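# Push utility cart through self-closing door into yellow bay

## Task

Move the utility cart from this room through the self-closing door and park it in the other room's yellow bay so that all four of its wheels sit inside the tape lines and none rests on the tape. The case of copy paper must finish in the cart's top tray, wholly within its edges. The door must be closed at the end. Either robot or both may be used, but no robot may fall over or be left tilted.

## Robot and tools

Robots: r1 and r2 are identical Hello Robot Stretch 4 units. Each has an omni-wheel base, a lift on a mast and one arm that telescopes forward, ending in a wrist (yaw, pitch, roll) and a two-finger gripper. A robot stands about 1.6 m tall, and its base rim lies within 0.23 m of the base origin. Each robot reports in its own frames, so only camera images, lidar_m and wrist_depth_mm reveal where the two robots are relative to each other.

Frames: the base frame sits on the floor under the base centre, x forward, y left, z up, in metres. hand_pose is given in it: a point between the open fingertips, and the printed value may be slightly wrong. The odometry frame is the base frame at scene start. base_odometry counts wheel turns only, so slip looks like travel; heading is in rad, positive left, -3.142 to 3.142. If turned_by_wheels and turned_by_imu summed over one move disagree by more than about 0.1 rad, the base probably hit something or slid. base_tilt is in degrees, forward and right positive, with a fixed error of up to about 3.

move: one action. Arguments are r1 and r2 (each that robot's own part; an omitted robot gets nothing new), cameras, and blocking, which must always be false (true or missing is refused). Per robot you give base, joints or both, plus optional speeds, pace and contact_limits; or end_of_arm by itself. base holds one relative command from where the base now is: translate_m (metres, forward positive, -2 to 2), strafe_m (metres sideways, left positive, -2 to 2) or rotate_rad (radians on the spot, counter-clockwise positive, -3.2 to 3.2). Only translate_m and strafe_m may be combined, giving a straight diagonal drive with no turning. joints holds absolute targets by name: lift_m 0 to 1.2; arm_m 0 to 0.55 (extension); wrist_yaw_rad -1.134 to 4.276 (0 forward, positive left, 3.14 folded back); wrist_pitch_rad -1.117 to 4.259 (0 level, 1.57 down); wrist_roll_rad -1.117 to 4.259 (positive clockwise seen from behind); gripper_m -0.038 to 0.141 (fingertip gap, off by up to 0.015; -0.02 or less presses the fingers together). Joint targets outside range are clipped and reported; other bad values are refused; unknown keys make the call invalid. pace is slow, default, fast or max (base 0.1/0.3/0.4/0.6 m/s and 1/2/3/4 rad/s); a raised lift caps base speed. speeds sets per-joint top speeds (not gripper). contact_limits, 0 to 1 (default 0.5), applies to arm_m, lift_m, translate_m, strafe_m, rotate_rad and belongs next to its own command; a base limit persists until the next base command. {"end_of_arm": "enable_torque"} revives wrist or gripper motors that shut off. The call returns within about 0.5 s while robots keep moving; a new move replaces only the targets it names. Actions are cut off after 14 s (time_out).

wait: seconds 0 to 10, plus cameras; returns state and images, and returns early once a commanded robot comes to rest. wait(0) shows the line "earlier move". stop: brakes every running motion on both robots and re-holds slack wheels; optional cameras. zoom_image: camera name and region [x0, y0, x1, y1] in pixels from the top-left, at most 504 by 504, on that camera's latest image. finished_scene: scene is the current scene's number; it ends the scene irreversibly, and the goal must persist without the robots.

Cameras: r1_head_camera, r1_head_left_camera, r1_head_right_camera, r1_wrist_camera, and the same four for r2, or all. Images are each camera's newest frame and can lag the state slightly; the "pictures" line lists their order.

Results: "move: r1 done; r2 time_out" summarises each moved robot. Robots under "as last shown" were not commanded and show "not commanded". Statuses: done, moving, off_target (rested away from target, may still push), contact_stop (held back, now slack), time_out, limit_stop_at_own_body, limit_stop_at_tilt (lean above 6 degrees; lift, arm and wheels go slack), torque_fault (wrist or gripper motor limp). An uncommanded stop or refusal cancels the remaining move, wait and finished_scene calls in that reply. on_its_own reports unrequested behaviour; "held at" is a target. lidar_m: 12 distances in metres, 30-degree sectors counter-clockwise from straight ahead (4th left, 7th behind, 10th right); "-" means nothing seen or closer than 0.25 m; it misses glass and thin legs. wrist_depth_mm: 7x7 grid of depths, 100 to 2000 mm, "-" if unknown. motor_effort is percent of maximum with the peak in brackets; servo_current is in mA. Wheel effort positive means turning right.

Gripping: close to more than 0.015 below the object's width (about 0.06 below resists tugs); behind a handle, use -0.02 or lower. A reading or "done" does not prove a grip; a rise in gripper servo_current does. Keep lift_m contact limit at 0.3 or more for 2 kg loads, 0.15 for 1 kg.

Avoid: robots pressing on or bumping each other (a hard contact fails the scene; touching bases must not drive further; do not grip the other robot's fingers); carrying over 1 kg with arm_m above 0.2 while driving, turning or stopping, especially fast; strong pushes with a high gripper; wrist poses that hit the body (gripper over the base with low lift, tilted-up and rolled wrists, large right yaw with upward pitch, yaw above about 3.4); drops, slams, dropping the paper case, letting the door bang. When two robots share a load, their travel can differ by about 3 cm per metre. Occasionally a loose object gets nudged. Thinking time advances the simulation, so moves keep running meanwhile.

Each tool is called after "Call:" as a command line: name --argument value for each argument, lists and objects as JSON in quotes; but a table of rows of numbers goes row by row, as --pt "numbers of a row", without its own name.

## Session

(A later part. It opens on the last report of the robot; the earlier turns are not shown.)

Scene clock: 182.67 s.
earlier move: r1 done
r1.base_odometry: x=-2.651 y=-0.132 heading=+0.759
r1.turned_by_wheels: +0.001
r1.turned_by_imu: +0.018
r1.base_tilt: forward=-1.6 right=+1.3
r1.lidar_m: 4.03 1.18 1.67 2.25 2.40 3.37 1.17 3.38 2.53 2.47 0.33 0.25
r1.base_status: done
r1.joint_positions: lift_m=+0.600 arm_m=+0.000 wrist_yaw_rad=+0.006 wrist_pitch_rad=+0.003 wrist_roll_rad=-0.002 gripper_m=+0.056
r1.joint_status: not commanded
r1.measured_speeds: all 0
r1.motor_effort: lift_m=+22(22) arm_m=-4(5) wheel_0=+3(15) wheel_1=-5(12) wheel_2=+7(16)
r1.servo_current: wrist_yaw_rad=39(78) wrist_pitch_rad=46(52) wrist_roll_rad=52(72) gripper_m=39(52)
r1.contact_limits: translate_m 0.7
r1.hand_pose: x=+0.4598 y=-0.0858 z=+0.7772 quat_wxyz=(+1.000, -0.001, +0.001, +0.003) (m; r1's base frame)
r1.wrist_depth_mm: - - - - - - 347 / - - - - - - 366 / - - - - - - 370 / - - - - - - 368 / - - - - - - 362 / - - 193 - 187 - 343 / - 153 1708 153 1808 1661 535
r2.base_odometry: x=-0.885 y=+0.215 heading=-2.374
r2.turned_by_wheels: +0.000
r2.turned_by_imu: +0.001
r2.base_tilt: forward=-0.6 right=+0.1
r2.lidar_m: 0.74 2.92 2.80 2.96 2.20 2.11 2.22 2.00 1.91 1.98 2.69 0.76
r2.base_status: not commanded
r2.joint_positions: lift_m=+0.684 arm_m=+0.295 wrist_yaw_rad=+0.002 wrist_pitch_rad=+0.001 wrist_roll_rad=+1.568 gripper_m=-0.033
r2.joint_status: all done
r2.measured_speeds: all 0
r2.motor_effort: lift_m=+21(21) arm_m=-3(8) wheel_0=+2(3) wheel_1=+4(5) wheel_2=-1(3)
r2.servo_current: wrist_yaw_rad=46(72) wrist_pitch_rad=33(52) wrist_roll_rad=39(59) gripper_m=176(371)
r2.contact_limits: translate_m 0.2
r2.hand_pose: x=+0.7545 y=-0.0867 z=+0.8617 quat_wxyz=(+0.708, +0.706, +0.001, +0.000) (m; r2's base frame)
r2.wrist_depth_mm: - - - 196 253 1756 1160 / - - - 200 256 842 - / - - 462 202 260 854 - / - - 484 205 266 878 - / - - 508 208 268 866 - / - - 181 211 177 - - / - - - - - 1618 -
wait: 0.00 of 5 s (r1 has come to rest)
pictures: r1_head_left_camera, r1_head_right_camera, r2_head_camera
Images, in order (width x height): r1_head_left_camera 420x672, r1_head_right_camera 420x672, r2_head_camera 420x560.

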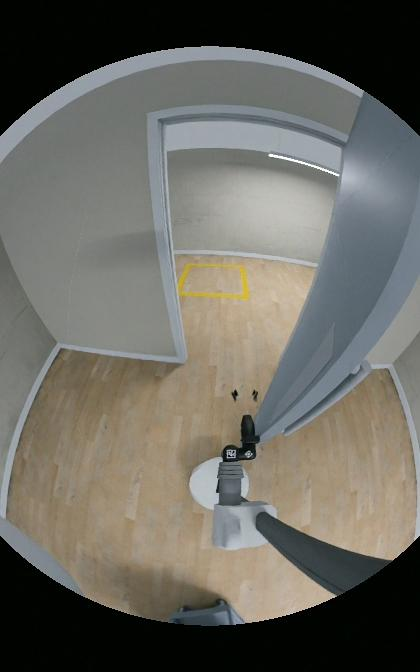

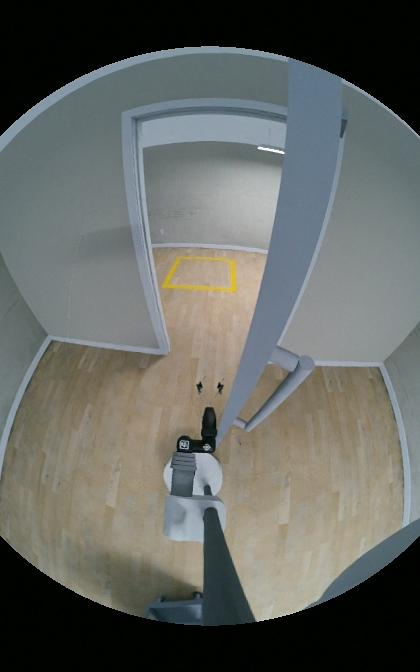

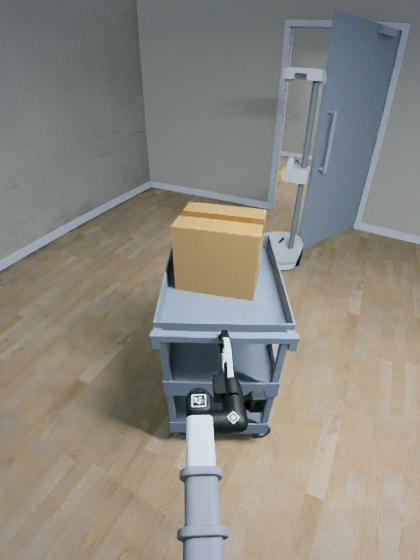

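Call:
move --blocking false --r1 '{"base":{"translate_m":-0.3},"joints":{"arm_m":0.3},"speeds":{"arm_m":0.12},"pace":"slow","contact_limits":{"translate_m":0.7}}' --cameras '[]'

Call:
wait --seconds 5 --cameras '["r1_head_left_camera","r1_head_right_camera"]'

Scene clock: 189.93 s.
move: r1 moving
r1.base_odometry: x=-2.660 y=-0.141 heading=+0.760
r1.turned_by_wheels: +0.001
r1.turned_by_imu: +0.001
r1.base_tilt: forward=-1.6 right=+1.2
r1.lidar_m: 4.06 1.18 1.66 2.25 2.39 3.39 1.16 3.38 2.54 2.46 1.55 0.25
r1.base_status: translate_m moving
r1.joint_positions: lift_m=+0.600 arm_m=+0.042 wrist_yaw_rad=+0.003 wrist_pitch_rad=+0.003 wrist_roll_rad=-0.002 gripper_m=+0.056
r1.joint_status: arm_m moving
r1.measured_speeds: translate_m=-0.054 strafe_m=+0.001 rotate_rad=+0.003 lift_m=+0.000 arm_m=+0.119 wrist_yaw_rad=-0.021 wrist_pitch_rad=+0.000 wrist_roll_rad=+0.004
r1.motor_effort: lift_m=+22(22) arm_m=+6(9) wheel_0=+2(6) wheel_1=-3(9) wheel_2=+8(11)
r1.servo_current: wrist_yaw_rad=46(72) wrist_pitch_rad=52(52) wrist_roll_rad=52(59) gripper_m=46(46)
r1.contact_limits: translate_m 0.7
r1.hand_pose: x=+0.5018 y=-0.0866 z=+0.7772 quat_wxyz=(+1.000, -0.001, +0.001, +0.001) (m; r1's base frame)
r1.wrist_depth_mm: - - - - - - 469 / - - - - - - 492 / - - - - - - 504 / - - - - - - 508 / - - - - - - 504 / - 946 194 - 188 - 488 / - 164 1708 154 1808 1661 723
r2: as last shown
r2.turned_by_imu: +0.000
r2.lidar_m: 0.72 2.97 2.81 2.96 2.21 2.10 2.19 2.02 1.91 1.96 2.68 0.71
r2.motor_effort: lift_m=+21(21) arm_m=-3(4) wheel_0=+2(3) wheel_1=+4(4) wheel_2=-1(1)
r2.servo_current: wrist_yaw_rad=39(52) wrist_pitch_rad=33(39) wrist_roll_rad=52(52) gripper_m=176(182)
r2.contact_limits: translate_m 0.2
r2.wrist_depth_mm: - - - 197 253 1661 1160 / - - - 200 257 854 - / - - 459 203 260 866 - / - - 484 206 265 866 - / - - 508 208 268 878 - / - - 182 210 177 - - / - - - - - 1618 -
pictures: none
No camera images: "cameras" was empty.

Scene clock: 193.70 s.
earlier move: r1 done
r1.base_odometry: x=-2.868 y=-0.339 heading=+0.761
r1.turned_by_wheels: +0.001
r1.turned_by_imu: +0.004
r1.base_tilt: forward=-1.6 right=+1.2
r1.lidar_m: 0.54 1.46 2.08 2.27 2.41 1.10 0.88 2.27 2.51 2.46 1.88 0.50
r1.base_status: done
r1.joint_positions: lift_m=+0.600 arm_m=+0.300 wrist_yaw_rad=+0.003 wrist_pitch_rad=+0.003 wrist_roll_rad=-0.002 gripper_m=+0.056
r1.joint_status: all done
r1.measured_speeds: all 0
r1.motor_effort: lift_m=+22(22) arm_m=-4(9) wheel_0=+9(12) wheel_1=+2(9) wheel_2=+11(17)
r1.servo_current: wrist_yaw_rad=39(72) wrist_pitch_rad=39(52) wrist_roll_rad=46(72) gripper_m=46(52)
r1.contact_limits: translate_m 0.7
r1.hand_pose: x=+0.7595 y=-0.0866 z=+0.7772 quat_wxyz=(+1.000, -0.001, +0.001, +0.001) (m; r1's base frame)
r1.wrist_depth_mm: - - - - - - 413 / - - - - - - 427 / - - - - - - 439 / - - - - - - 436 / - - - - - - 421 / - 960 194 - 187 - 399 / - 152 1756 153 1808 1708 676
r2.base_odometry: x=-0.885 y=+0.215 heading=-2.374
r2.turned_by_wheels: +0.000
r2.turned_by_imu: +0.001
r2.base_tilt: forward=-0.6 right=+0.1
r2.lidar_m: 0.72 2.97 2.79 2.95 2.19 2.11 2.22 1.98 1.92 1.98 2.70 0.77
r2.base_status: not commanded
r2.joint_positions: lift_m=+0.684 arm_m=+0.295 wrist_yaw_rad=+0.002 wrist_pitch_rad=+0.001 wrist_roll_rad=+1.568 gripper_m=-0.033
r2.joint_status: not commanded
r2.measured_speeds: all 0
r2.motor_effort: lift_m=+21(21) arm_m=-4(4) wheel_0=+2(3) wheel_1=+4(5) wheel_2=-1(1)
r2.servo_current: wrist_yaw_rad=46(65) wrist_pitch_rad=39(46) wrist_roll_rad=52(65) gripper_m=176(189)
r2.contact_limits: translate_m 0.2
r2.hand_pose: x=+0.7545 y=-0.0867 z=+0.8617 quat_wxyz=(+0.708, +0.706, +0.001, +0.000) (m; r2's base frame)
r2.wrist_depth_mm: - - - 197 253 1537 1138 / - - - 200 258 1464 - / - - 459 202 260 842 - / - - 480 206 265 866 - / - - 508 208 268 878 - / - - 181 211 177 - - / - - - - - 1618 -
wait: 3.77 of 5 s (r1 has come to rest)
pictures: r1_head_left_camera, r1_head_right_camera
Images, in order (width x height): r1_head_left_camera 420x672, r1_head_right_camera 420x672.

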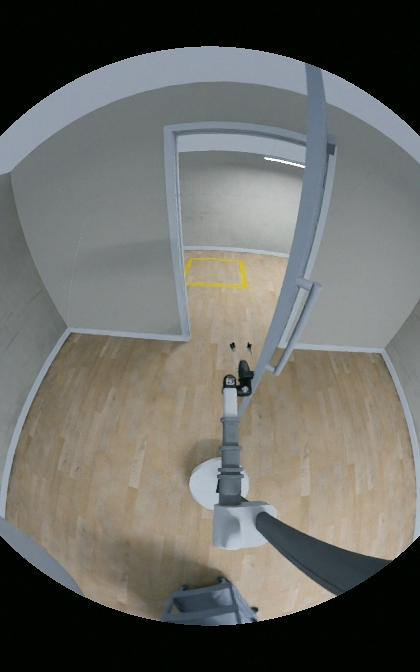

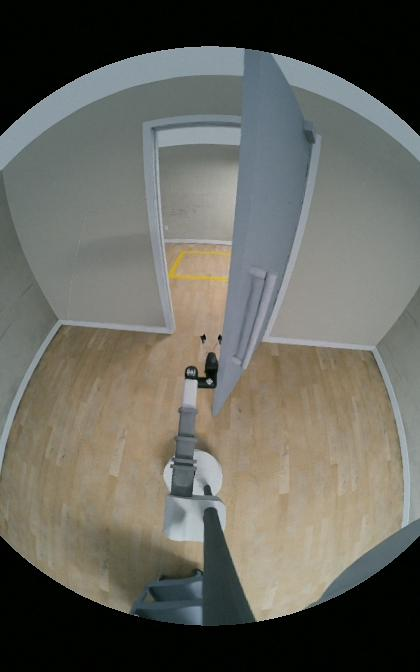

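Call:
move --blocking false --r1 '{"base":{"strafe_m":-0.25},"contact_limits":{"strafe_m":0.4}}' --cameras '[]'

Call:
wait --seconds 3 --cameras '[]'

Call:
move --blocking false --r1 '{"base":{"rotate_rad":0.25},"pace":"slow"}' --cameras '[]'

Call:
wait --seconds 2 --cameras '["r1_head_left_camera","r1_head_right_camera","r2_head_camera"]'

Scene clock: 227.80 s.
move: r1 contact_stop
r1.base_odometry: x=-2.857 y=-0.354 heading=+0.803
r1.turned_by_wheels: +0.042
r1.turned_by_imu: +0.043
r1.base_tilt: forward=-1.6 right=+1.3
r1.lidar_m: 0.51 1.49 2.20 2.29 2.46 1.05 0.88 3.21 2.49 2.43 1.86 0.50
r1.base_status: strafe_m contact_stop
r1.joint_positions: lift_m=+0.600 arm_m=+0.300 wrist_yaw_rad=+0.002 wrist_pitch_rad=+0.003 wrist_roll_rad=-0.002 gripper_m=+0.056
r1.joint_status: not commanded
r1.measured_speeds: translate_m=-0.007 strafe_m=-0.022 rotate_rad=+0.090 lift_m=+0.000 arm_m=+0.000 wrist_yaw_rad=+0.000 wrist_pitch_rad=+0.000 wrist_roll_rad=+0.000
r1.on_its_own: the wheels are slack since a contact_stop
r1.motor_effort: lift_m=+22(22) arm_m=+4(4) wheel_0=+5(31) wheel_1=+1(4) wheel_2=+1(9)
r1.servo_current: wrist_yaw_rad=52(52) wrist_pitch_rad=39(52) wrist_roll_rad=65(72) gripper_m=46(46)
r1.contact_limits: strafe_m 0.4
r1.hand_pose: x=+0.7595 y=-0.0867 z=+0.7772 quat_wxyz=(+1.000, -0.001, +0.001, +0.001) (m; r1's base frame)
r1.wrist_depth_mm: - - - - - - 368 / - - - - - - 379 / - - - - - - 392 / - - - - - - 392 / - - - - - - 384 / - 976 193 - 187 - 370 / - 163 1756 153 1808 1618 591
r2: as last shown
r2.turned_by_imu: +0.000
r2.base_tilt: forward=-0.7 right=+0.0
r2.lidar_m: 0.74 2.94 2.81 2.96 2.21 2.11 2.22 2.00 1.91 2.00 2.71 0.76
r2.motor_effort: lift_m=+21(21) arm_m=-3(4) wheel_0=+2(3) wheel_1=+4(5) wheel_2=-1(1)
r2.servo_current: wrist_yaw_rad=46(52) wrist_pitch_rad=46(46) wrist_roll_rad=46(59) gripper_m=176(189)
r2.contact_limits: translate_m 0.2
r2.wrist_depth_mm: - - - 197 253 1464 1160 / - - - 200 256 1464 - / - - 462 203 260 866 - / - - 480 206 265 878 - / - - 504 208 270 878 - / - - 181 211 177 - - / - - - - - 1661 -
pictures: none
No camera images: "cameras" was empty.

not run: a stop that you did not command came earlier in this reply.

not run: a stop that you did not command came earlier in this reply.

not run: a stop that you did not command came earlier in this reply.

Call:
move --blocking false --r1 '{"base":{"strafe_m":-0.35},"contact_limits":{"strafe_m":0.9},"pace":"slow"}' --cameras '[]'

Call:
wait --seconds 5 --cameras '["r1_head_left_camera","r1_head_right_camera","r2_head_camera"]'

Scene clock: 233.10 s.
earlier move: r1 contact_stop
move: r1 moving
r1.base_odometry: x=-2.853 y=-0.309 heading=+1.133
r1.turned_by_wheels: +0.330
r1.turned_by_imu: +0.332
r1.base_tilt: forward=-1.6 right=+1.3
r1.lidar_m: 1.29 1.79 2.27 2.30 2.96 0.91 0.94 2.68 2.47 2.23 1.48 1.33
r1.base_status: earlier strafe_m contact_stop (by the wheels' count: +0.016 of -0.250); strafe_m moving
r1.joint_positions: lift_m=+0.600 arm_m=+0.300 wrist_yaw_rad=+0.003 wrist_pitch_rad=+0.003 wrist_roll_rad=-0.002 gripper_m=+0.056
r1.joint_status: not commanded
r1.measured_speeds: translate_m=+0.000 strafe_m=-0.057 rotate_rad=-0.002 lift_m=+0.000 arm_m=+0.000 wrist_yaw_rad=+0.000 wrist_pitch_rad=+0.000 wrist_roll_rad=+0.000
r1.motor_effort: lift_m=+22(22) arm_m=-4(4) wheel_0=+7(7) wheel_1=-8(8) wheel_2=+0(1)
r1.servo_current: wrist_yaw_rad=52(52) wrist_pitch_rad=46(52) wrist_roll_rad=39(78) gripper_m=46(46)
r1.contact_limits: strafe_m 0.9
r1.hand_pose: x=+0.7596 y=-0.0867 z=+0.7772 quat_wxyz=(+1.000, -0.001, +0.001, +0.001) (m; r1's base frame)
r1.wrist_depth_mm: - - - - 741 - - / - - - - 750 - - / - - - - - - - / - - - - - - - / - - - - - - - / - - 190 - 187 - - / - 141 - 137 - - -
r2: as last shown
r2.turned_by_imu: +0.001
r2.base_tilt: forward=-0.6 right=+0.1
r2.lidar_m: 0.73 2.96 2.79 2.95 2.20 2.10 2.23 2.00 1.91 1.96 2.73 0.75
r2.servo_current: wrist_yaw_rad=52(59) wrist_pitch_rad=39(46) wrist_roll_rad=59(59) gripper_m=176(182)
r2.contact_limits: translate_m 0.2
r2.wrist_depth_mm: - - - 198 253 1537 1182 / - - - 200 257 1464 - / - - 462 203 262 854 - / - - 480 206 266 866 - / - - 504 208 268 878 - / - - 181 211 176 - - / - - - - - 1618 -
pictures: none
No camera images: "cameras" was empty.

Scene clock: 237.23 s.
earlier move: r1 done
r1.base_odometry: x=-2.549 y=-0.451 heading=+1.133
r1.turned_by_wheels: +0.000
r1.turned_by_imu: -0.002
r1.base_tilt: forward=-1.6 right=+1.3
r1.lidar_m: 1.25 1.60 2.56 2.62 1.28 1.05 2.36 2.35 2.17 2.00 1.32 1.22
r1.base_status: done
r1.joint_positions: lift_m=+0.600 arm_m=+0.300 wrist_yaw_rad=+0.003 wrist_pitch_rad=+0.003 wrist_roll_rad=-0.002 gripper_m=+0.056
r1.joint_status: not commanded
r1.measured_speeds: all 0
r1.motor_effort: lift_m=+22(22) arm_m=-4(4) wheel_0=+2(8) wheel_1=-3(8) wheel_2=+0(1)
r1.servo_current: wrist_yaw_rad=39(65) wrist_pitch_rad=46(52) wrist_roll_rad=46(78) gripper_m=39(46)
r1.contact_limits: strafe_m 0.9
r1.hand_pose: x=+0.7595 y=-0.0867 z=+0.7772 quat_wxyz=(+1.000, -0.001, +0.001, +0.001) (m; r1's base frame)
r1.wrist_depth_mm: - - - - - - - / - - - - - - - / - - - - - - - / - - 820 - - - - / - - - - - - - / - - 190 - 187 - - / - 141 - 137 - - -
r2.base_odometry: x=-0.885 y=+0.215 heading=-2.374
r2.turned_by_wheels: +0.000
r2.turned_by_imu: +0.001
r2.base_tilt: forward=-0.7 right=+0.1
r2.lidar_m: 0.73 2.98 2.77 2.97 2.22 2.12 2.21 2.01 1.91 1.97 2.70 0.72
r2.base_status: not commanded
r2.joint_positions: lift_m=+0.684 arm_m=+0.295 wrist_yaw_rad=+0.002 wrist_pitch_rad=+0.001 wrist_roll_rad=+1.568 gripper_m=-0.033
r2.joint_status: not commanded
r2.measured_speeds: all 0
r2.motor_effort: lift_m=+21(21) arm_m=-3(4) wheel_0=+2(3) wheel_1=+4(5) wheel_2=-1(1)
r2.servo_current: wrist_yaw_rad=52(59) wrist_pitch_rad=39(46) wrist_roll_rad=46(65) gripper_m=176(189)
r2.contact_limits: translate_m 0.2
r2.hand_pose: x=+0.7545 y=-0.0867 z=+0.8617 quat_wxyz=(+0.708, +0.706, +0.001, +0.000) (m; r2's base frame)
r2.wrist_depth_mm: - - - 196 252 1618 1160 / - - - 200 256 854 - / - - 459 203 260 854 - / - - 477 206 266 866 - / - - 508 208 268 878 - / - - 181 210 176 - - / - - - - - 1618 -
wait: 4.13 of 5 s (r1 has come to rest)
pictures: r1_head_left_camera, r1_head_right_camera, r2_head_camera
Images, in order (width x height): r1_head_left_camera 420x672, r1_head_right_camera 420x672, r2_head_camera 420x560.

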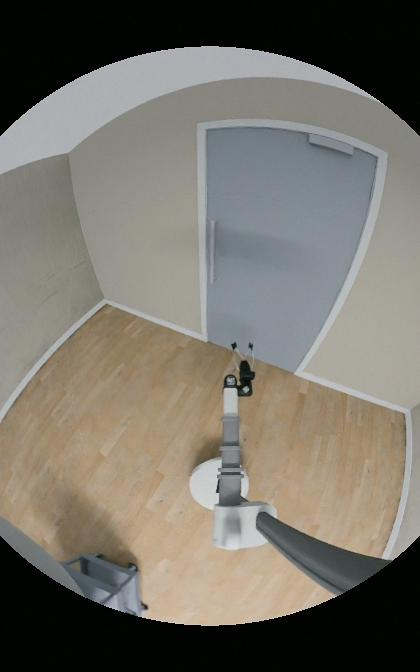

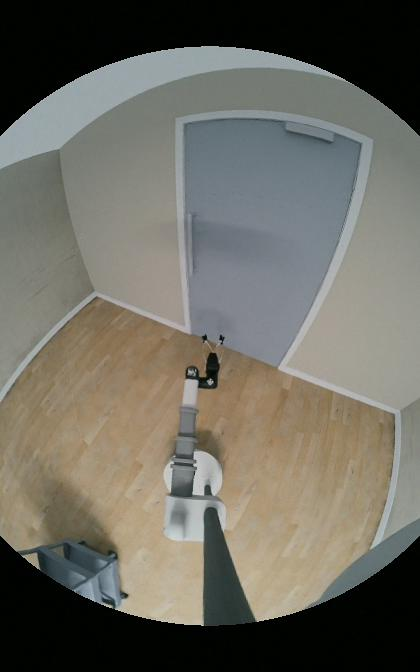

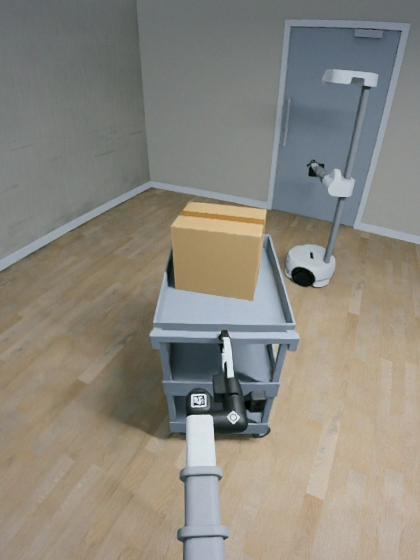

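Call:
move --blocking false --r1 '{"base":{"rotate_rad":-0.37},"joints":{"arm_m":0.1,"lift_m":0.82,"gripper_m":0.12}}' --cameras '[]'

Call:
wait --seconds 1.3 --cameras '[]'

Call:
wait --seconds 1 --cameras '["r1_head_camera","r1_wrist_camera","r1_head_right_camera"]'

Scene clock: 247.93 s.
move: r1 moving
r1.base_odometry: x=-2.549 y=-0.451 heading=+0.890
r1.turned_by_wheels: -0.243
r1.turned_by_imu: -0.244
r1.base_tilt: forward=-1.6 right=+1.3
r1.lidar_m: 1.23 1.35 2.20 2.56 2.86 1.05 1.10 2.67 2.19 2.15 1.52 1.24
r1.base_status: rotate_rad moving
r1.joint_positions: lift_m=+0.638 arm_m=+0.249 wrist_yaw_rad=+0.003 wrist_pitch_rad=+0.003 wrist_roll_rad=-0.002 gripper_m=+0.075
r1.joint_status: lift_m moving; arm_m moving; gripper_m moving
r1.measured_speeds: translate_m=+0.000 strafe_m=+0.001 rotate_rad=-0.765 lift_m=+0.146 arm_m=-0.195 wrist_yaw_rad=+0.000 wrist_pitch_rad=+0.000 wrist_roll_rad=+0.000
r1.motor_effort: lift_m=+24(26) arm_m=-4(6) wheel_0=+4(8) wheel_1=+4(7) wheel_2=+3(8)
r1.servo_current: wrist_yaw_rad=59(59) wrist_pitch_rad=39(46) wrist_roll_rad=52(59) gripper_m=78(85)
r1.hand_pose: x=+0.7088 y=-0.0867 z=+0.8150 quat_wxyz=(+1.000, -0.001, +0.001, +0.001) (m; r1's base frame)
r1.wrist_depth_mm: - - - - - - 661 / - - - - - - 668 / - - - - - - 661 / - - - - - - 668 / - - - - - - 668 / - - 193 - 186 - 668 / - 145 - 136 - - 668
r2: as last shown
r2.turned_by_imu: +0.000
r2.base_tilt: forward=-0.6 right=+0.1
r2.lidar_m: 0.73 2.98 2.78 2.96 2.21 2.13 2.22 1.99 1.90 1.95 2.71 0.73
r2.motor_effort: lift_m=+21(21) arm_m=-3(4) wheel_0=+3(3) wheel_1=+4(5) wheel_2=-1(1)
r2.servo_current: wrist_yaw_rad=33(59) wrist_pitch_rad=46(46) wrist_roll_rad=46(52) gripper_m=182(182)
r2.contact_limits: translate_m 0.2
r2.wrist_depth_mm: - - - 197 254 1576 1182 / - - - 200 256 854 - / - - 462 203 260 854 - / - - 480 206 264 866 - / - - 504 208 268 866 - / - - 181 211 177 - - / - - - - - 1618 -
pictures: none
No camera images: "cameras" was empty.

Scene clock: 249.23 s.
earlier move: r1 moving
r1.base_odometry: x=-2.549 y=-0.451 heading=+0.763
r1.turned_by_wheels: -0.127
r1.turned_by_imu: -0.128
r1.base_tilt: forward=-1.6 right=+1.3
r1.lidar_m: 1.24 1.32 1.88 2.58 2.71 1.13 1.06 2.95 2.23 2.16 1.71 1.26
r1.base_status: done
r1.joint_positions: lift_m=+0.820 arm_m=+0.100 wrist_yaw_rad=+0.002 wrist_pitch_rad=+0.003 wrist_roll_rad=-0.002 gripper_m=+0.120
r1.joint_status: lift_m moving; arm_m moving; the others done
r1.measured_speeds: all 0
r1.motor_effort: lift_m=+25(27) arm_m=-4(7) wheel_0=+0(8) wheel_1=+1(7) wheel_2=+0(8)
r1.servo_current: wrist_yaw_rad=59(65) wrist_pitch_rad=33(52) wrist_roll_rad=39(65) gripper_m=39(98)
r1.hand_pose: x=+0.5595 y=-0.0868 z=+0.9970 quat_wxyz=(+1.000, -0.001, +0.001, +0.001) (m; r1's base frame)
r1.wrist_depth_mm: - - - - - - - / - - - - - - - / - - - - - - - / - - - - - - - / - - - - 917 - - / - 194 - - 190 - - / - 140 - 139 917 - -
r2.base_odometry: x=-0.885 y=+0.215 heading=-2.374
r2.turned_by_wheels: +0.000
r2.turned_by_imu: +0.000
r2.base_tilt: forward=-0.6 right=+0.1
r2.lidar_m: 0.73 2.97 2.78 2.96 2.22 2.10 2.19 2.01 1.89 2.01 2.72 0.76
r2.base_status: not commanded
r2.joint_positions: lift_m=+0.684 arm_m=+0.295 wrist_yaw_rad=+0.002 wrist_pitch_rad=+0.001 wrist_roll_rad=+1.568 gripper_m=-0.033
r2.joint_status: not commanded
r2.measured_speeds: all 0
r2.motor_effort: lift_m=+21(21) arm_m=-3(4) wheel_0=+2(3) wheel_1=+4(5) wheel_2=-1(1)
r2.servo_current: wrist_yaw_rad=33(59) wrist_pitch_rad=39(46) wrist_roll_rad=39(52) gripper_m=176(182)
r2.contact_limits: translate_m 0.2
r2.hand_pose: x=+0.7545 y=-0.0867 z=+0.8617 quat_wxyz=(+0.708, +0.706, +0.001, +0.000) (m; r2's base frame)
r2.wrist_depth_mm: - - - 197 253 1576 1160 / - - - 200 256 854 - / - - 462 203 260 866 - / - - 477 206 265 866 - / - - 504 208 270 878 - / - - 181 211 177 - - / - - - - - 1618 -
wait: 1.30 s; no rest
pictures: none
No camera images: "cameras" was empty.

Scene clock: 249.43 s.
earlier move: r1 done
r1.base_odometry: x=-2.549 y=-0.451 heading=+0.763
r1.turned_by_wheels: +0.000
r1.turned_by_imu: +0.000
r1.base_tilt: forward=-1.5 right=+1.3
r1.lidar_m: 1.22 1.31 1.87 2.57 2.73 1.12 1.03 2.95 2.24 2.15 1.71 1.25
r1.base_status: done
r1.joint_positions: lift_m=+0.820 arm_m=+0.100 wrist_yaw_rad=+0.002 wrist_pitch_rad=+0.003 wrist_roll_rad=-0.002 gripper_m=+0.120
r1.joint_status: all done
r1.measured_speeds: all 0
r1.motor_effort: lift_m=+24(27) arm_m=-4(7) wheel_0=+1(8) wheel_1=+1(7) wheel_2=+0(8)
r1.servo_current: wrist_yaw_rad=46(65) wrist_pitch_rad=46(52) wrist_roll_rad=33(65) gripper_m=46(98)
r1.hand_pose: x=+0.5595 y=-0.0868 z=+0.9970 quat_wxyz=(+1.000, -0.001, +0.001, +0.001) (m; r1's base frame)
r1.wrist_depth_mm: - - - - - - - / - - - - - - - / - - - - - - - / - - - - - - - / - - - - 904 - - / - 193 - - 190 - - / - 140 - 139 904 - -
r2.base_odometry: x=-0.885 y=+0.215 heading=-2.374
r2.turned_by_wheels: +0.000
r2.turned_by_imu: +0.000
r2.base_tilt: forward=-0.6 right=+0.0
r2.lidar_m: 0.73 2.97 2.80 2.95 2.23 2.13 2.20 2.01 1.90 1.98 2.71 0.75
r2.base_status: not commanded
r2.joint_positions: lift_m=+0.684 arm_m=+0.295 wrist_yaw_rad=+0.002 wrist_pitch_rad=+0.001 wrist_roll_rad=+1.568 gripper_m=-0.033
r2.joint_status: not commanded
r2.measured_speeds: all 0
r2.motor_effort: lift_m=+21(21) arm_m=-3(4) wheel_0=+3(3) wheel_1=+4(5) wheel_2=-1(1)
r2.servo_current: wrist_yaw_rad=52(59) wrist_pitch_rad=39(46) wrist_roll_rad=52(59) gripper_m=176(182)
r2.contact_limits: translate_m 0.2
r2.hand_pose: x=+0.7545 y=-0.0867 z=+0.8617 quat_wxyz=(+0.708, +0.706, +0.001, +0.000) (m; r2's base frame)
r2.wrist_depth_mm: - - - 197 253 1618 1160 / - - - 200 256 854 - / - - 459 203 260 842 - / - - 480 206 265 878 - / - - 504 208 267 866 - / - - 181 211 177 - - / - - - - - 1618 -
wait: 0.20 of 1 s (r1 has come to rest)
pictures: r1_head_camera, r1_head_right_camera, r1_wrist_camera
Images, in order (width x height): r1_head_camera 420x560, r1_head_right_camera 420x672, r1_wrist_camera 616x392.

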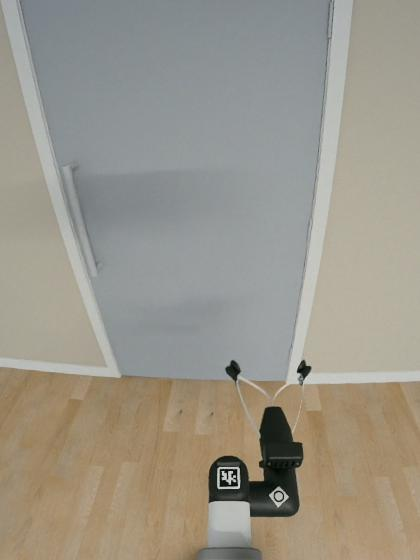

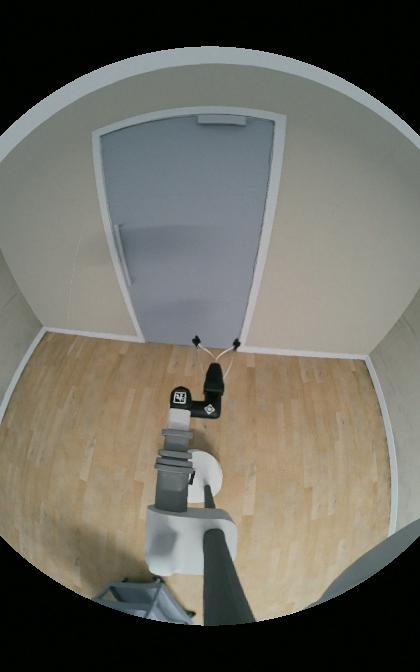

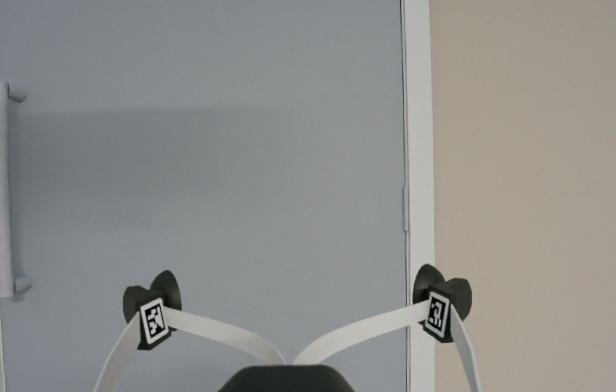

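Call:
move --blocking false --r1 '{"base":{"strafe_m":0.60},"joints":{"arm_m":0.4},"pace":"fast"}' --cameras '[]'

Call:
wait --seconds 4 --cameras '["r1_wrist_camera"]'

Scene clock: 293.20 s.
move: r1 moving
r1.base_odometry: x=-2.583 y=-0.414 heading=+0.763
r1.turned_by_wheels: +0.000
r1.turned_by_imu: +0.000
r1.base_tilt: forward=-1.6 right=+1.2
r1.lidar_m: 1.25 1.29 1.89 2.52 2.66 1.12 1.06 3.01 2.29 2.21 1.71 1.26
r1.base_status: strafe_m moving
r1.joint_positions: lift_m=+0.820 arm_m=+0.176 wrist_yaw_rad=+0.002 wrist_pitch_rad=+0.003 wrist_roll_rad=-0.002 gripper_m=+0.120
r1.joint_status: arm_m moving
r1.measured_speeds: translate_m=+0.000 strafe_m=+0.194 rotate_rad=-0.002 lift_m=+0.000 arm_m=+0.293 wrist_yaw_rad=+0.000 wrist_pitch_rad=+0.000 wrist_roll_rad=+0.000
r1.motor_effort: lift_m=+24(24) arm_m=+6(8) wheel_0=-11(11) wheel_1=+11(11) wheel_2=+1(1)
r1.servo_current: wrist_yaw_rad=65(65) wrist_pitch_rad=52(52) wrist_roll_rad=52(59) gripper_m=46(46)
r1.hand_pose: x=+0.6356 y=-0.0868 z=+0.9970 quat_wxyz=(+1.000, -0.001, +0.001, +0.001) (m; r1's base frame)
r1.wrist_depth_mm: - - - - - - - / - - - - - - - / - - - - - - - / - - - - - - - / - - - - - - - / - 194 - - 189 - - / - 140 - 139 - - -
r2: as last shown
r2.base_tilt: forward=-0.6 right=+0.1
r2.lidar_m: 0.74 2.96 2.81 2.94 2.22 2.10 2.20 2.01 1.90 1.97 2.72 0.75
r2.servo_current: wrist_yaw_rad=46(59) wrist_pitch_rad=46(46) wrist_roll_rad=52(59) gripper_m=176(182)
r2.contact_limits: translate_m 0.2
r2.wrist_depth_mm: - - - 196 252 1576 1182 / - - - 200 256 854 - / - - 466 203 262 854 - / - - 480 206 265 866 - / - - 504 208 268 878 - / - - 182 210 177 - - / - - - - - 1576 -
pictures: none
No camera images: "cameras" was empty.

Scene clock: 295.50 s.
earlier move: r1 done
r1.base_odometry: x=-2.964 y=-0.017 heading=+0.763
r1.turned_by_wheels: +0.000
r1.turned_by_imu: +0.003
r1.base_tilt: forward=-1.6 right=+1.3
r1.lidar_m: 1.18 1.34 1.95 1.98 2.08 2.96 1.11 1.11 2.85 2.76 1.71 1.30
r1.base_status: done
r1.joint_positions: lift_m=+0.820 arm_m=+0.400 wrist_yaw_rad=+0.002 wrist_pitch_rad=+0.003 wrist_roll_rad=-0.002 gripper_m=+0.120
r1.joint_status: all done
r1.measured_speeds: all 0
r1.motor_effort: lift_m=+24(24) arm_m=+4(8) wheel_0=+2(14) wheel_1=+0(13) wheel_2=+0(2)
r1.servo_current: wrist_yaw_rad=39(72) wrist_pitch_rad=46(52) wrist_roll_rad=52(65) gripper_m=39(52)
r1.hand_pose: x=+0.8594 y=-0.0868 z=+0.9970 quat_wxyz=(+1.000, -0.001, +0.001, +0.001) (m; r1's base frame)
r1.wrist_depth_mm: - - - - - - - / - - 574 - - - - / - - 574 - - - - / - - - - - - - / - - - - - - - / - 194 186 - 190 - - / - 140 - 139 - - -
r2.base_odometry: x=-0.885 y=+0.215 heading=-2.374
r2.turned_by_wheels: +0.000
r2.turned_by_imu: +0.000
r2.base_tilt: forward=-0.7 right=+0.1
r2.lidar_m: 0.72 2.97 2.80 2.96 2.23 2.13 2.19 2.01 1.90 1.98 2.70 0.75
r2.base_status: not commanded
r2.joint_positions: lift_m=+0.684 arm_m=+0.295 wrist_yaw_rad=+0.002 wrist_pitch_rad=+0.001 wrist_roll_rad=+1.568 gripper_m=-0.033
r2.joint_status: not commanded
r2.measured_speeds: all 0
r2.motor_effort: lift_m=+21(21) arm_m=-3(4) wheel_0=+2(3) wheel_1=+4(5) wheel_2=-1(1)
r2.servo_current: wrist_yaw_rad=52(59) wrist_pitch_rad=39(46) wrist_roll_rad=52(59) gripper_m=182(182)
r2.contact_limits: translate_m 0.2
r2.hand_pose: x=+0.7545 y=-0.0867 z=+0.8617 quat_wxyz=(+0.708, +0.706, +0.001, +0.000) (m; r2's base frame)
r2.wrist_depth_mm: - - - 196 253 1661 1160 / - - - 200 256 842 - / - - 462 203 260 842 - / - - 480 206 265 866 - / - - 504 208 268 891 - / - - 181 211 177 - - / - - - - - 1618 -
wait: 2.30 of 4 s (r1 has come to rest)
pictures: r1_wrist_camera
Images, in order (width x height): r1_wrist_camera 616x392.

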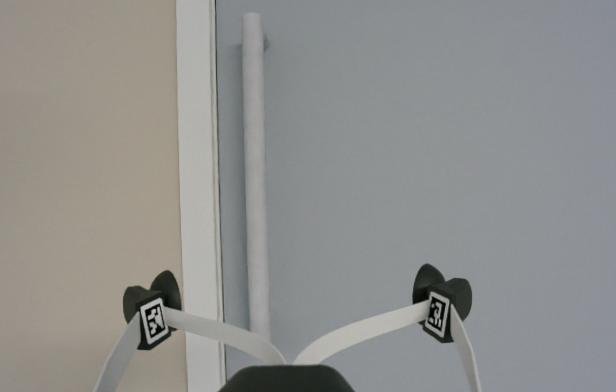

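Call:
move --blocking false --r1 '{"base":{"translate_m":0.195,"strafe_m":0.055},"joints":{"arm_m":0.55},"contact_limits":{"translate_m":0.3}}' --cameras '[]'

Call:
wait --seconds 4 --cameras '["r1_wrist_camera"]'

Scene clock: 301.83 s.
move: r1 moving
r1.base_odometry: x=-2.947 y=+0.011 heading=+0.763
r1.turned_by_wheels: +0.000
r1.turned_by_imu: +0.000
r1.base_tilt: forward=-1.6 right=+1.3
r1.lidar_m: 1.15 1.31 1.87 1.97 2.08 2.97 1.14 1.13 2.84 2.76 1.71 1.28
r1.base_status: translate_m moving; strafe_m moving
r1.joint_positions: lift_m=+0.820 arm_m=+0.451 wrist_yaw_rad=+0.002 wrist_pitch_rad=+0.003 wrist_roll_rad=-0.002 gripper_m=+0.120
r1.joint_status: arm_m moving
joint sent to its limit — r1.arm_m, upper limit.
r1.measured_speeds: translate_m=+0.123 strafe_m=+0.036 rotate_rad=-0.002 lift_m=+0.000 arm_m=+0.195 wrist_yaw_rad=+0.000 wrist_pitch_rad=+0.000 wrist_roll_rad=+0.000
r1.motor_effort: lift_m=+24(24) arm_m=+7(8) wheel_0=+5(7) wheel_1=+7(9) wheel_2=-9(9)
r1.servo_current: wrist_yaw_rad=46(65) wrist_pitch_rad=39(46) wrist_roll_rad=59(59) gripper_m=46(46)
r1.contact_limits: translate_m 0.3
r1.hand_pose: x=+0.9102 y=-0.0869 z=+0.9970 quat_wxyz=(+1.000, -0.001, +0.001, +0.001) (m; r1's base frame)
r1.wrist_depth_mm: - - 500 - - - - / - - 512 - - - - / - - 512 - - - - / - - 508 - - - - / - - 512 - - - - / - 194 512 - 190 - - / - 140 - 139 - - -
r2: as last shown
r2.base_tilt: forward=-0.7 right=+0.0
r2.lidar_m: 0.72 2.94 2.81 2.95 2.22 2.12 2.21 2.03 1.92 2.01 2.73 0.75
r2.motor_effort: lift_m=+21(21) arm_m=-3(4) wheel_0=+3(3) wheel_1=+4(4) wheel_2=-1(1)
r2.servo_current: wrist_yaw_rad=46(59) wrist_pitch_rad=39(46) wrist_roll_rad=39(59) gripper_m=176(182)
r2.contact_limits: translate_m 0.2
r2.wrist_depth_mm: - - - 196 253 1661 1182 / - - - 200 257 854 - / - - 462 204 262 842 - / - - 480 206 265 854 - / - - 504 208 270 878 - / - - 181 211 177 - - / - - - - - 1618 -
pictures: none
No camera images: "cameras" was empty.

Scene clock: 303.40 s.
earlier move: r1 done
r1.base_odometry: x=-2.861 y=+0.157 heading=+0.764
r1.turned_by_wheels: +0.000
r1.turned_by_imu: +0.001
r1.base_tilt: forward=-1.6 right=+1.3
r1.lidar_m: 1.01 1.15 1.65 1.92 2.02 2.91 1.31 1.29 2.88 2.81 1.44 1.08
r1.base_status: done
r1.joint_positions: lift_m=+0.820 arm_m=+0.549 wrist_yaw_rad=+0.002 wrist_pitch_rad=+0.003 wrist_roll_rad=-0.002 gripper_m=+0.120
r1.joint_status: all done
joint sent to its limit — r1.arm_m, upper limit.
r1.measured_speeds: all 0
r1.motor_effort: lift_m=+24(24) arm_m=+4(8) wheel_0=+3(7) wheel_1=+2(10) wheel_2=+0(10)
r1.servo_current: wrist_yaw_rad=52(65) wrist_pitch_rad=46(52) wrist_roll_rad=46(72) gripper_m=39(52)
r1.contact_limits: translate_m 0.3
r1.hand_pose: x=+1.0081 y=-0.0869 z=+0.9970 quat_wxyz=(+1.000, -0.001, +0.001, +0.001) (m; r1's base frame)
r1.wrist_depth_mm: 324 - 315 309 307 304 300 / 324 - 315 309 307 304 301 / 327 - 317 314 307 303 300 / 325 325 319 314 310 307 303 / 329 324 319 314 310 306 304 / 330 211 317 314 309 304 304 / 332 162 322 144 312 307 304
r2.base_odometry: x=-0.885 y=+0.215 heading=-2.374
r2.turned_by_wheels: +0.000
r2.turned_by_imu: +0.000
r2.base_tilt: forward=-0.6 right=+0.1
r2.lidar_m: 0.73 2.99 2.80 2.93 2.23 2.12 2.21 1.99 1.91 2.00 2.73 0.77
r2.base_status: not commanded
r2.joint_positions: lift_m=+0.684 arm_m=+0.295 wrist_yaw_rad=+0.002 wrist_pitch_rad=+0.001 wrist_roll_rad=+1.568 gripper_m=-0.033
r2.joint_status: not commanded
r2.measured_speeds: all 0
r2.motor_effort: lift_m=+21(21) arm_m=-3(4) wheel_0=+2(3) wheel_1=+4(5) wheel_2=-1(1)
r2.servo_current: wrist_yaw_rad=39(59) wrist_pitch_rad=46(46) wrist_roll_rad=46(59) gripper_m=182(182)
r2.contact_limits: translate_m 0.2
r2.hand_pose: x=+0.7545 y=-0.0867 z=+0.8617 quat_wxyz=(+0.708, +0.706, +0.001, +0.000) (m; r2's base frame)
r2.wrist_depth_mm: - - - 196 254 1708 1182 / - - - 200 257 842 - / - - 462 203 262 854 - / - - 480 206 265 854 - / - - 504 209 268 891 - / - - 182 211 177 - - / - - - - - 1618 -
wait: 1.57 of 4 s (r1 has come to rest)
pictures: r1_wrist_camera
Images, in order (width x height): r1_wrist_camera 616x392.

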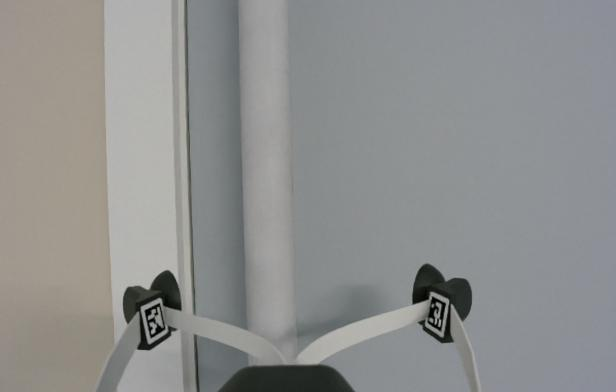

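Call:
move --blocking false --r1 '{"joints":{"gripper_m":-0.025}}' --cameras '[]'

Call:
wait --seconds 3 --cameras '["r1_wrist_camera"]'

Call:
move --blocking false --r1 '{"base":{"translate_m":-0.314,"strafe_m":-0.209},"joints":{"wrist_yaw_rad":0.4},"speeds":{"wrist_yaw_rad":0.105},"contact_limits":{"translate_m":0.8},"pace":"slow"}' --cameras '[]'

Call:
wait --seconds 6 --cameras '["r1_wrist_camera","r1_head_camera","r1_head_left_camera"]'

Scene clock: 346.03 s.
move: r1 moving
r1.base_odometry: x=-2.861 y=+0.157 heading=+0.764
r1.turned_by_wheels: +0.000
r1.turned_by_imu: +0.000
r1.base_tilt: forward=-1.5 right=+1.3
r1.lidar_m: 1.00 1.14 1.61 1.91 2.03 2.89 1.30 1.30 2.92 2.81 1.46 1.12
r1.base_status: not commanded
r1.joint_positions: lift_m=+0.820 arm_m=+0.549 wrist_yaw_rad=+0.002 wrist_pitch_rad=+0.003 wrist_roll_rad=-0.002 gripper_m=+0.106
r1.joint_status: gripper_m moving
r1.measured_speeds: all 0
r1.motor_effort: lift_m=+24(24) arm_m=+4(5) wheel_0=+3(3) wheel_1=+2(2) wheel_2=+0(0)
r1.servo_current: wrist_yaw_rad=52(59) wrist_pitch_rad=46(46) wrist_roll_rad=46(59) gripper_m=91(91)
r1.contact_limits: translate_m 0.3
r1.hand_pose: x=+1.0081 y=-0.0869 z=+0.9970 quat_wxyz=(+1.000, -0.001, +0.001, +0.001) (m; r1's base frame)
r1.wrist_depth_mm: 325 - 315 310 307 304 300 / 324 - 317 310 307 304 301 / 327 - 319 312 310 304 301 / 327 324 319 314 310 304 303 / 325 - 319 314 309 306 303 / 329 213 319 314 211 307 304 / 329 189 320 137 312 307 304
r2: as last shown
r2.base_tilt: forward=-0.7 right=+0.1
r2.lidar_m: 0.74 2.98 2.80 2.96 2.21 2.13 2.20 1.99 1.91 2.00 2.72 0.75
r2.motor_effort: lift_m=+21(21) arm_m=-4(4) wheel_0=+2(3) wheel_1=+4(4) wheel_2=-1(1)
r2.servo_current: wrist_yaw_rad=33(52) wrist_pitch_rad=46(46) wrist_roll_rad=39(52) gripper_m=189(189)
r2.contact_limits: translate_m 0.2
r2.wrist_depth_mm: - - - 196 253 1708 1160 / - - - 200 257 854 - / - - 462 204 262 842 - / - - 480 206 265 854 - / - - 508 208 268 878 - / - - 181 211 177 - - / - - - - - 1618 -
pictures: none
No camera images: "cameras" was empty.

Scene clock: 347.73 s.
earlier move: r1 done
r1.base_odometry: x=-2.861 y=+0.157 heading=+0.763
r1.turned_by_wheels: +0.000
r1.turned_by_imu: +0.000
r1.base_tilt: forward=-1.5 right=+1.2
r1.lidar_m: 0.99 1.13 1.63 1.90 2.03 2.89 1.33 1.30 2.89 2.81 1.45 1.11
r1.base_status: not commanded
r1.joint_positions: lift_m=+0.820 arm_m=+0.549 wrist_yaw_rad=+0.002 wrist_pitch_rad=+0.003 wrist_roll_rad=-0.002 gripper_m=-0.024
r1.joint_status: all done
r1.measured_speeds: all 0
r1.motor_effort: lift_m=+24(24) arm_m=+4(5) wheel_0=-1(4) wheel_1=+1(3) wheel_2=+0(1)
r1.servo_current: wrist_yaw_rad=52(65) wrist_pitch_rad=33(52) wrist_roll_rad=59(65) gripper_m=59(156)
r1.contact_limits: translate_m 0.3
r1.hand_pose: x=+1.0081 y=-0.0869 z=+0.9970 quat_wxyz=(+1.000, -0.001, +0.001, +0.001) (m; r1's base frame)
r1.wrist_depth_mm: 320 - 315 314 314 309 309 / 324 - 317 314 312 310 309 / 322 - 319 315 314 310 310 / 320 - 319 317 314 309 309 / 324 - 320 319 315 315 309 / 324 - 247 200 314 314 312 / 329 142 237 240 172 312 312
r2.base_odometry: x=-0.885 y=+0.215 heading=-2.374
r2.turned_by_wheels: +0.000
r2.turned_by_imu: +0.000
r2.base_tilt: forward=-0.7 right=+0.0
r2.lidar_m: 0.72 2.94 2.78 2.94 2.19 2.10 2.23 1.98 1.89 2.00 2.73 0.76
r2.base_status: not commanded
r2.joint_positions: lift_m=+0.684 arm_m=+0.295 wrist_yaw_rad=+0.002 wrist_pitch_rad=+0.001 wrist_roll_rad=+1.568 gripper_m=-0.033
r2.joint_status: not commanded
r2.measured_speeds: all 0
r2.motor_effort: lift_m=+21(21) arm_m=-3(4) wheel_0=+2(3) wheel_1=+4(5) wheel_2=-1(1)
r2.servo_current: wrist_yaw_rad=46(59) wrist_pitch_rad=33(46) wrist_roll_rad=59(59) gripper_m=182(189)
r2.contact_limits: translate_m 0.2
r2.hand_pose: x=+0.7545 y=-0.0867 z=+0.8617 quat_wxyz=(+0.708, +0.706, +0.001, +0.000) (m; r2's base frame)
r2.wrist_depth_mm: - - - 197 253 1708 1160 / - - - 200 257 854 - / - - 466 203 260 842 - / - - 480 206 265 854 - / - - 508 208 270 878 - / - - 181 211 177 - - / - - - - - 1618 -
wait: 1.70 of 3 s (r1 has come to rest)
pictures: r1_wrist_camera
Images, in order (width x height): r1_wrist_camera 616x392.

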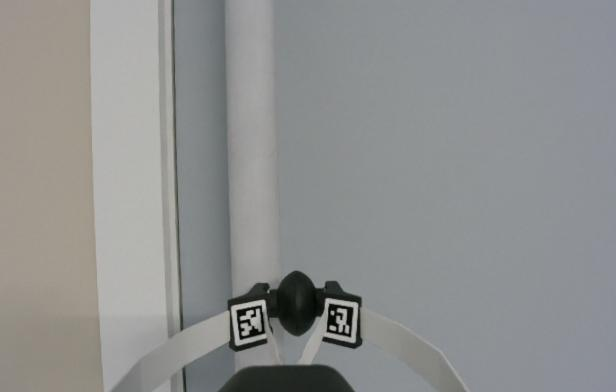

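Scene clock: 348.23 s.
move: r1 moving
r1.base_odometry: x=-2.864 y=+0.144 heading=+0.764
r1.turned_by_wheels: +0.000
r1.turned_by_imu: +0.000
r1.base_tilt: forward=-1.6 right=+1.2
r1.lidar_m: 1.02 1.17 1.63 1.90 2.05 2.90 1.29 1.29 2.91 2.82 1.46 1.12
r1.base_status: translate_m moving; strafe_m moving
r1.joint_positions: lift_m=+0.820 arm_m=+0.549 wrist_yaw_rad=+0.043 wrist_pitch_rad=+0.003 wrist_roll_rad=-0.002 gripper_m=-0.024
r1.joint_status: wrist_yaw_rad moving
r1.measured_speeds: translate_m=-0.045 strafe_m=-0.031 rotate_rad=+0.002 lift_m=+0.000 arm_m=+0.000 wrist_yaw_rad=+0.104 wrist_pitch_rad=+0.000 wrist_roll_rad=+0.000
r1.motor_effort: lift_m=+24(24) arm_m=+4(4) wheel_0=+3(4) wheel_1=-7(7) wheel_2=+5(6)
r1.servo_current: wrist_yaw_rad=78(78) wrist_pitch_rad=33(46) wrist_roll_rad=33(46) gripper_m=52(65)
r1.contact_limits: translate_m 0.8
r1.hand_pose: x=+1.0114 y=-0.0749 z=+0.9970 quat_wxyz=(+1.000, -0.001, +0.001, +0.022) (m; r1's base frame)
r1.wrist_depth_mm: 334 - 325 320 315 314 309 / 334 - 327 324 319 314 310 / 338 - 329 324 319 315 310 / 336 - 327 322 319 317 310 / 336 338 330 324 324 317 314 / 340 336 329 199 320 319 314 / 340 336 247 254 171 319 315
r2: as last shown
r2.base_tilt: forward=-0.7 right=+0.1
r2.lidar_m: 0.73 2.93 2.80 2.98 2.20 2.09 2.20 2.00 1.90 2.00 2.69 0.76
r2.motor_effort: lift_m=+21(21) arm_m=-3(4) wheel_0=+2(3) wheel_1=+4(4) wheel_2=-1(1)
r2.servo_current: wrist_yaw_rad=46(52) wrist_pitch_rad=46(46) wrist_roll_rad=59(59) gripper_m=176(182)
r2.contact_limits: translate_m 0.2
r2.wrist_depth_mm: - - - 196 253 1661 1160 / - - - 200 256 854 - / - - 459 203 260 854 - / - - 480 206 265 866 - / - - 504 208 268 878 - / - - 181 211 177 - - / - - - - - 1576 -
pictures: none
No camera images: "cameras" was empty.

Scene clock: 352.70 s.
earlier move: r1 done
r1.base_odometry: x=-2.943 y=-0.211 heading=+0.764
r1.turned_by_wheels: +0.000
r1.turned_by_imu: -0.001
r1.base_tilt: forward=-1.6 right=+1.3
r1.lidar_m: 1.34 1.45 2.07 2.13 2.26 3.21 0.94 0.97 2.67 2.59 1.90 1.41
r1.base_status: done
r1.joint_positions: lift_m=+0.820 arm_m=+0.549 wrist_yaw_rad=+0.397 wrist_pitch_rad=+0.003 wrist_roll_rad=-0.002 gripper_m=-0.024
r1.joint_status: all done
r1.measured_speeds: all 0
r1.motor_effort: lift_m=+24(24) arm_m=+4(4) wheel_0=+3(6) wheel_1=-2(9) wheel_2=+2(7)
r1.servo_current: wrist_yaw_rad=52(91) wrist_pitch_rad=39(52) wrist_roll_rad=46(72) gripper_m=59(65)
r1.contact_limits: translate_m 0.8
r1.hand_pose: x=+1.0193 y=+0.0310 z=+0.9970 quat_wxyz=(+0.980, -0.001, +0.001, +0.197) (m; r1's base frame)
r1.wrist_depth_mm: - - - 554 559 521 492 / - - - 554 559 530 488 / - - - 554 564 535 492 / - - - 559 554 530 492 / - - - - - 535 496 / - - 182 199 178 539 500 / - - 164 141 147 525 496
r2.base_odometry: x=-0.885 y=+0.215 heading=-2.374
r2.turned_by_wheels: +0.000
r2.turned_by_imu: +0.001
r2.base_tilt: forward=-0.7 right=+0.0
r2.lidar_m: 0.73 2.95 2.80 2.94 2.21 2.12 2.21 1.99 1.91 2.00 2.71 0.76
r2.base_status: not commanded
r2.joint_positions: lift_m=+0.684 arm_m=+0.295 wrist_yaw_rad=+0.002 wrist_pitch_rad=+0.001 wrist_roll_rad=+1.568 gripper_m=-0.033
r2.joint_status: not commanded
r2.measured_speeds: all 0
r2.motor_effort: lift_m=+21(21) arm_m=-3(4) wheel_0=+3(3) wheel_1=+4(5) wheel_2=-1(1)
r2.servo_current: wrist_yaw_rad=46(65) wrist_pitch_rad=39(46) wrist_roll_rad=39(59) gripper_m=176(189)
r2.contact_limits: translate_m 0.2
r2.hand_pose: x=+0.7545 y=-0.0867 z=+0.8617 quat_wxyz=(+0.708, +0.706, +0.001, +0.000) (m; r2's base frame)
r2.wrist_depth_mm: - - - 196 253 1708 1160 / - - - 200 257 831 - / - 554 462 202 259 866 - / - - 484 207 265 854 - / - - 504 208 268 878 - / - - 182 211 177 - - / - - - - - 1618 -
wait: 4.47 of 6 s (r1 has come to rest)
pictures: r1_head_camera, r1_head_left_camera, r1_wrist_camera
Images, in order (width x height): r1_head_camera 420x560, r1_head_left_camera 420x672, r1_wrist_camera 616x392.

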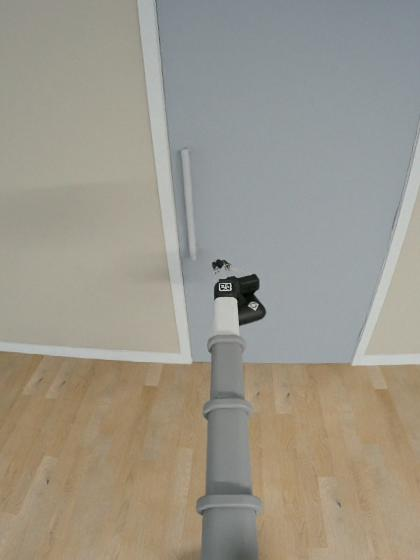

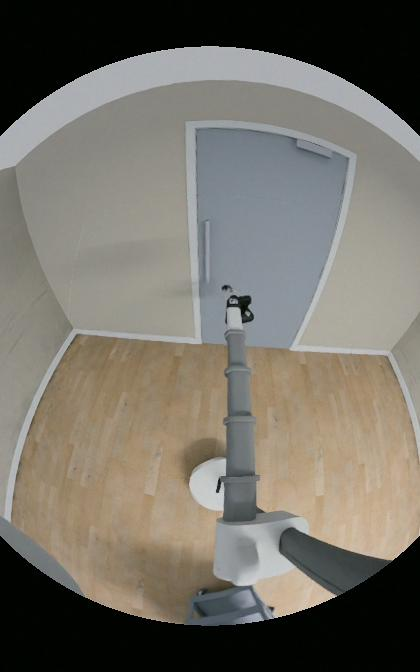

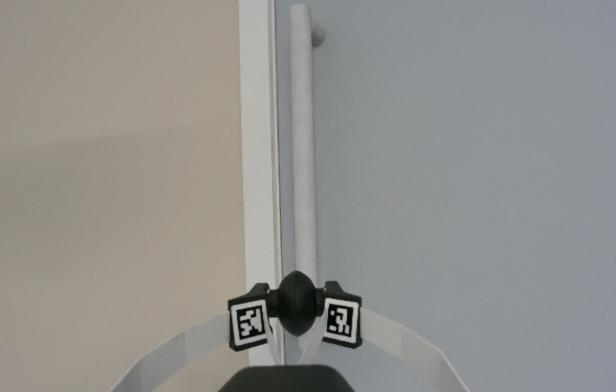

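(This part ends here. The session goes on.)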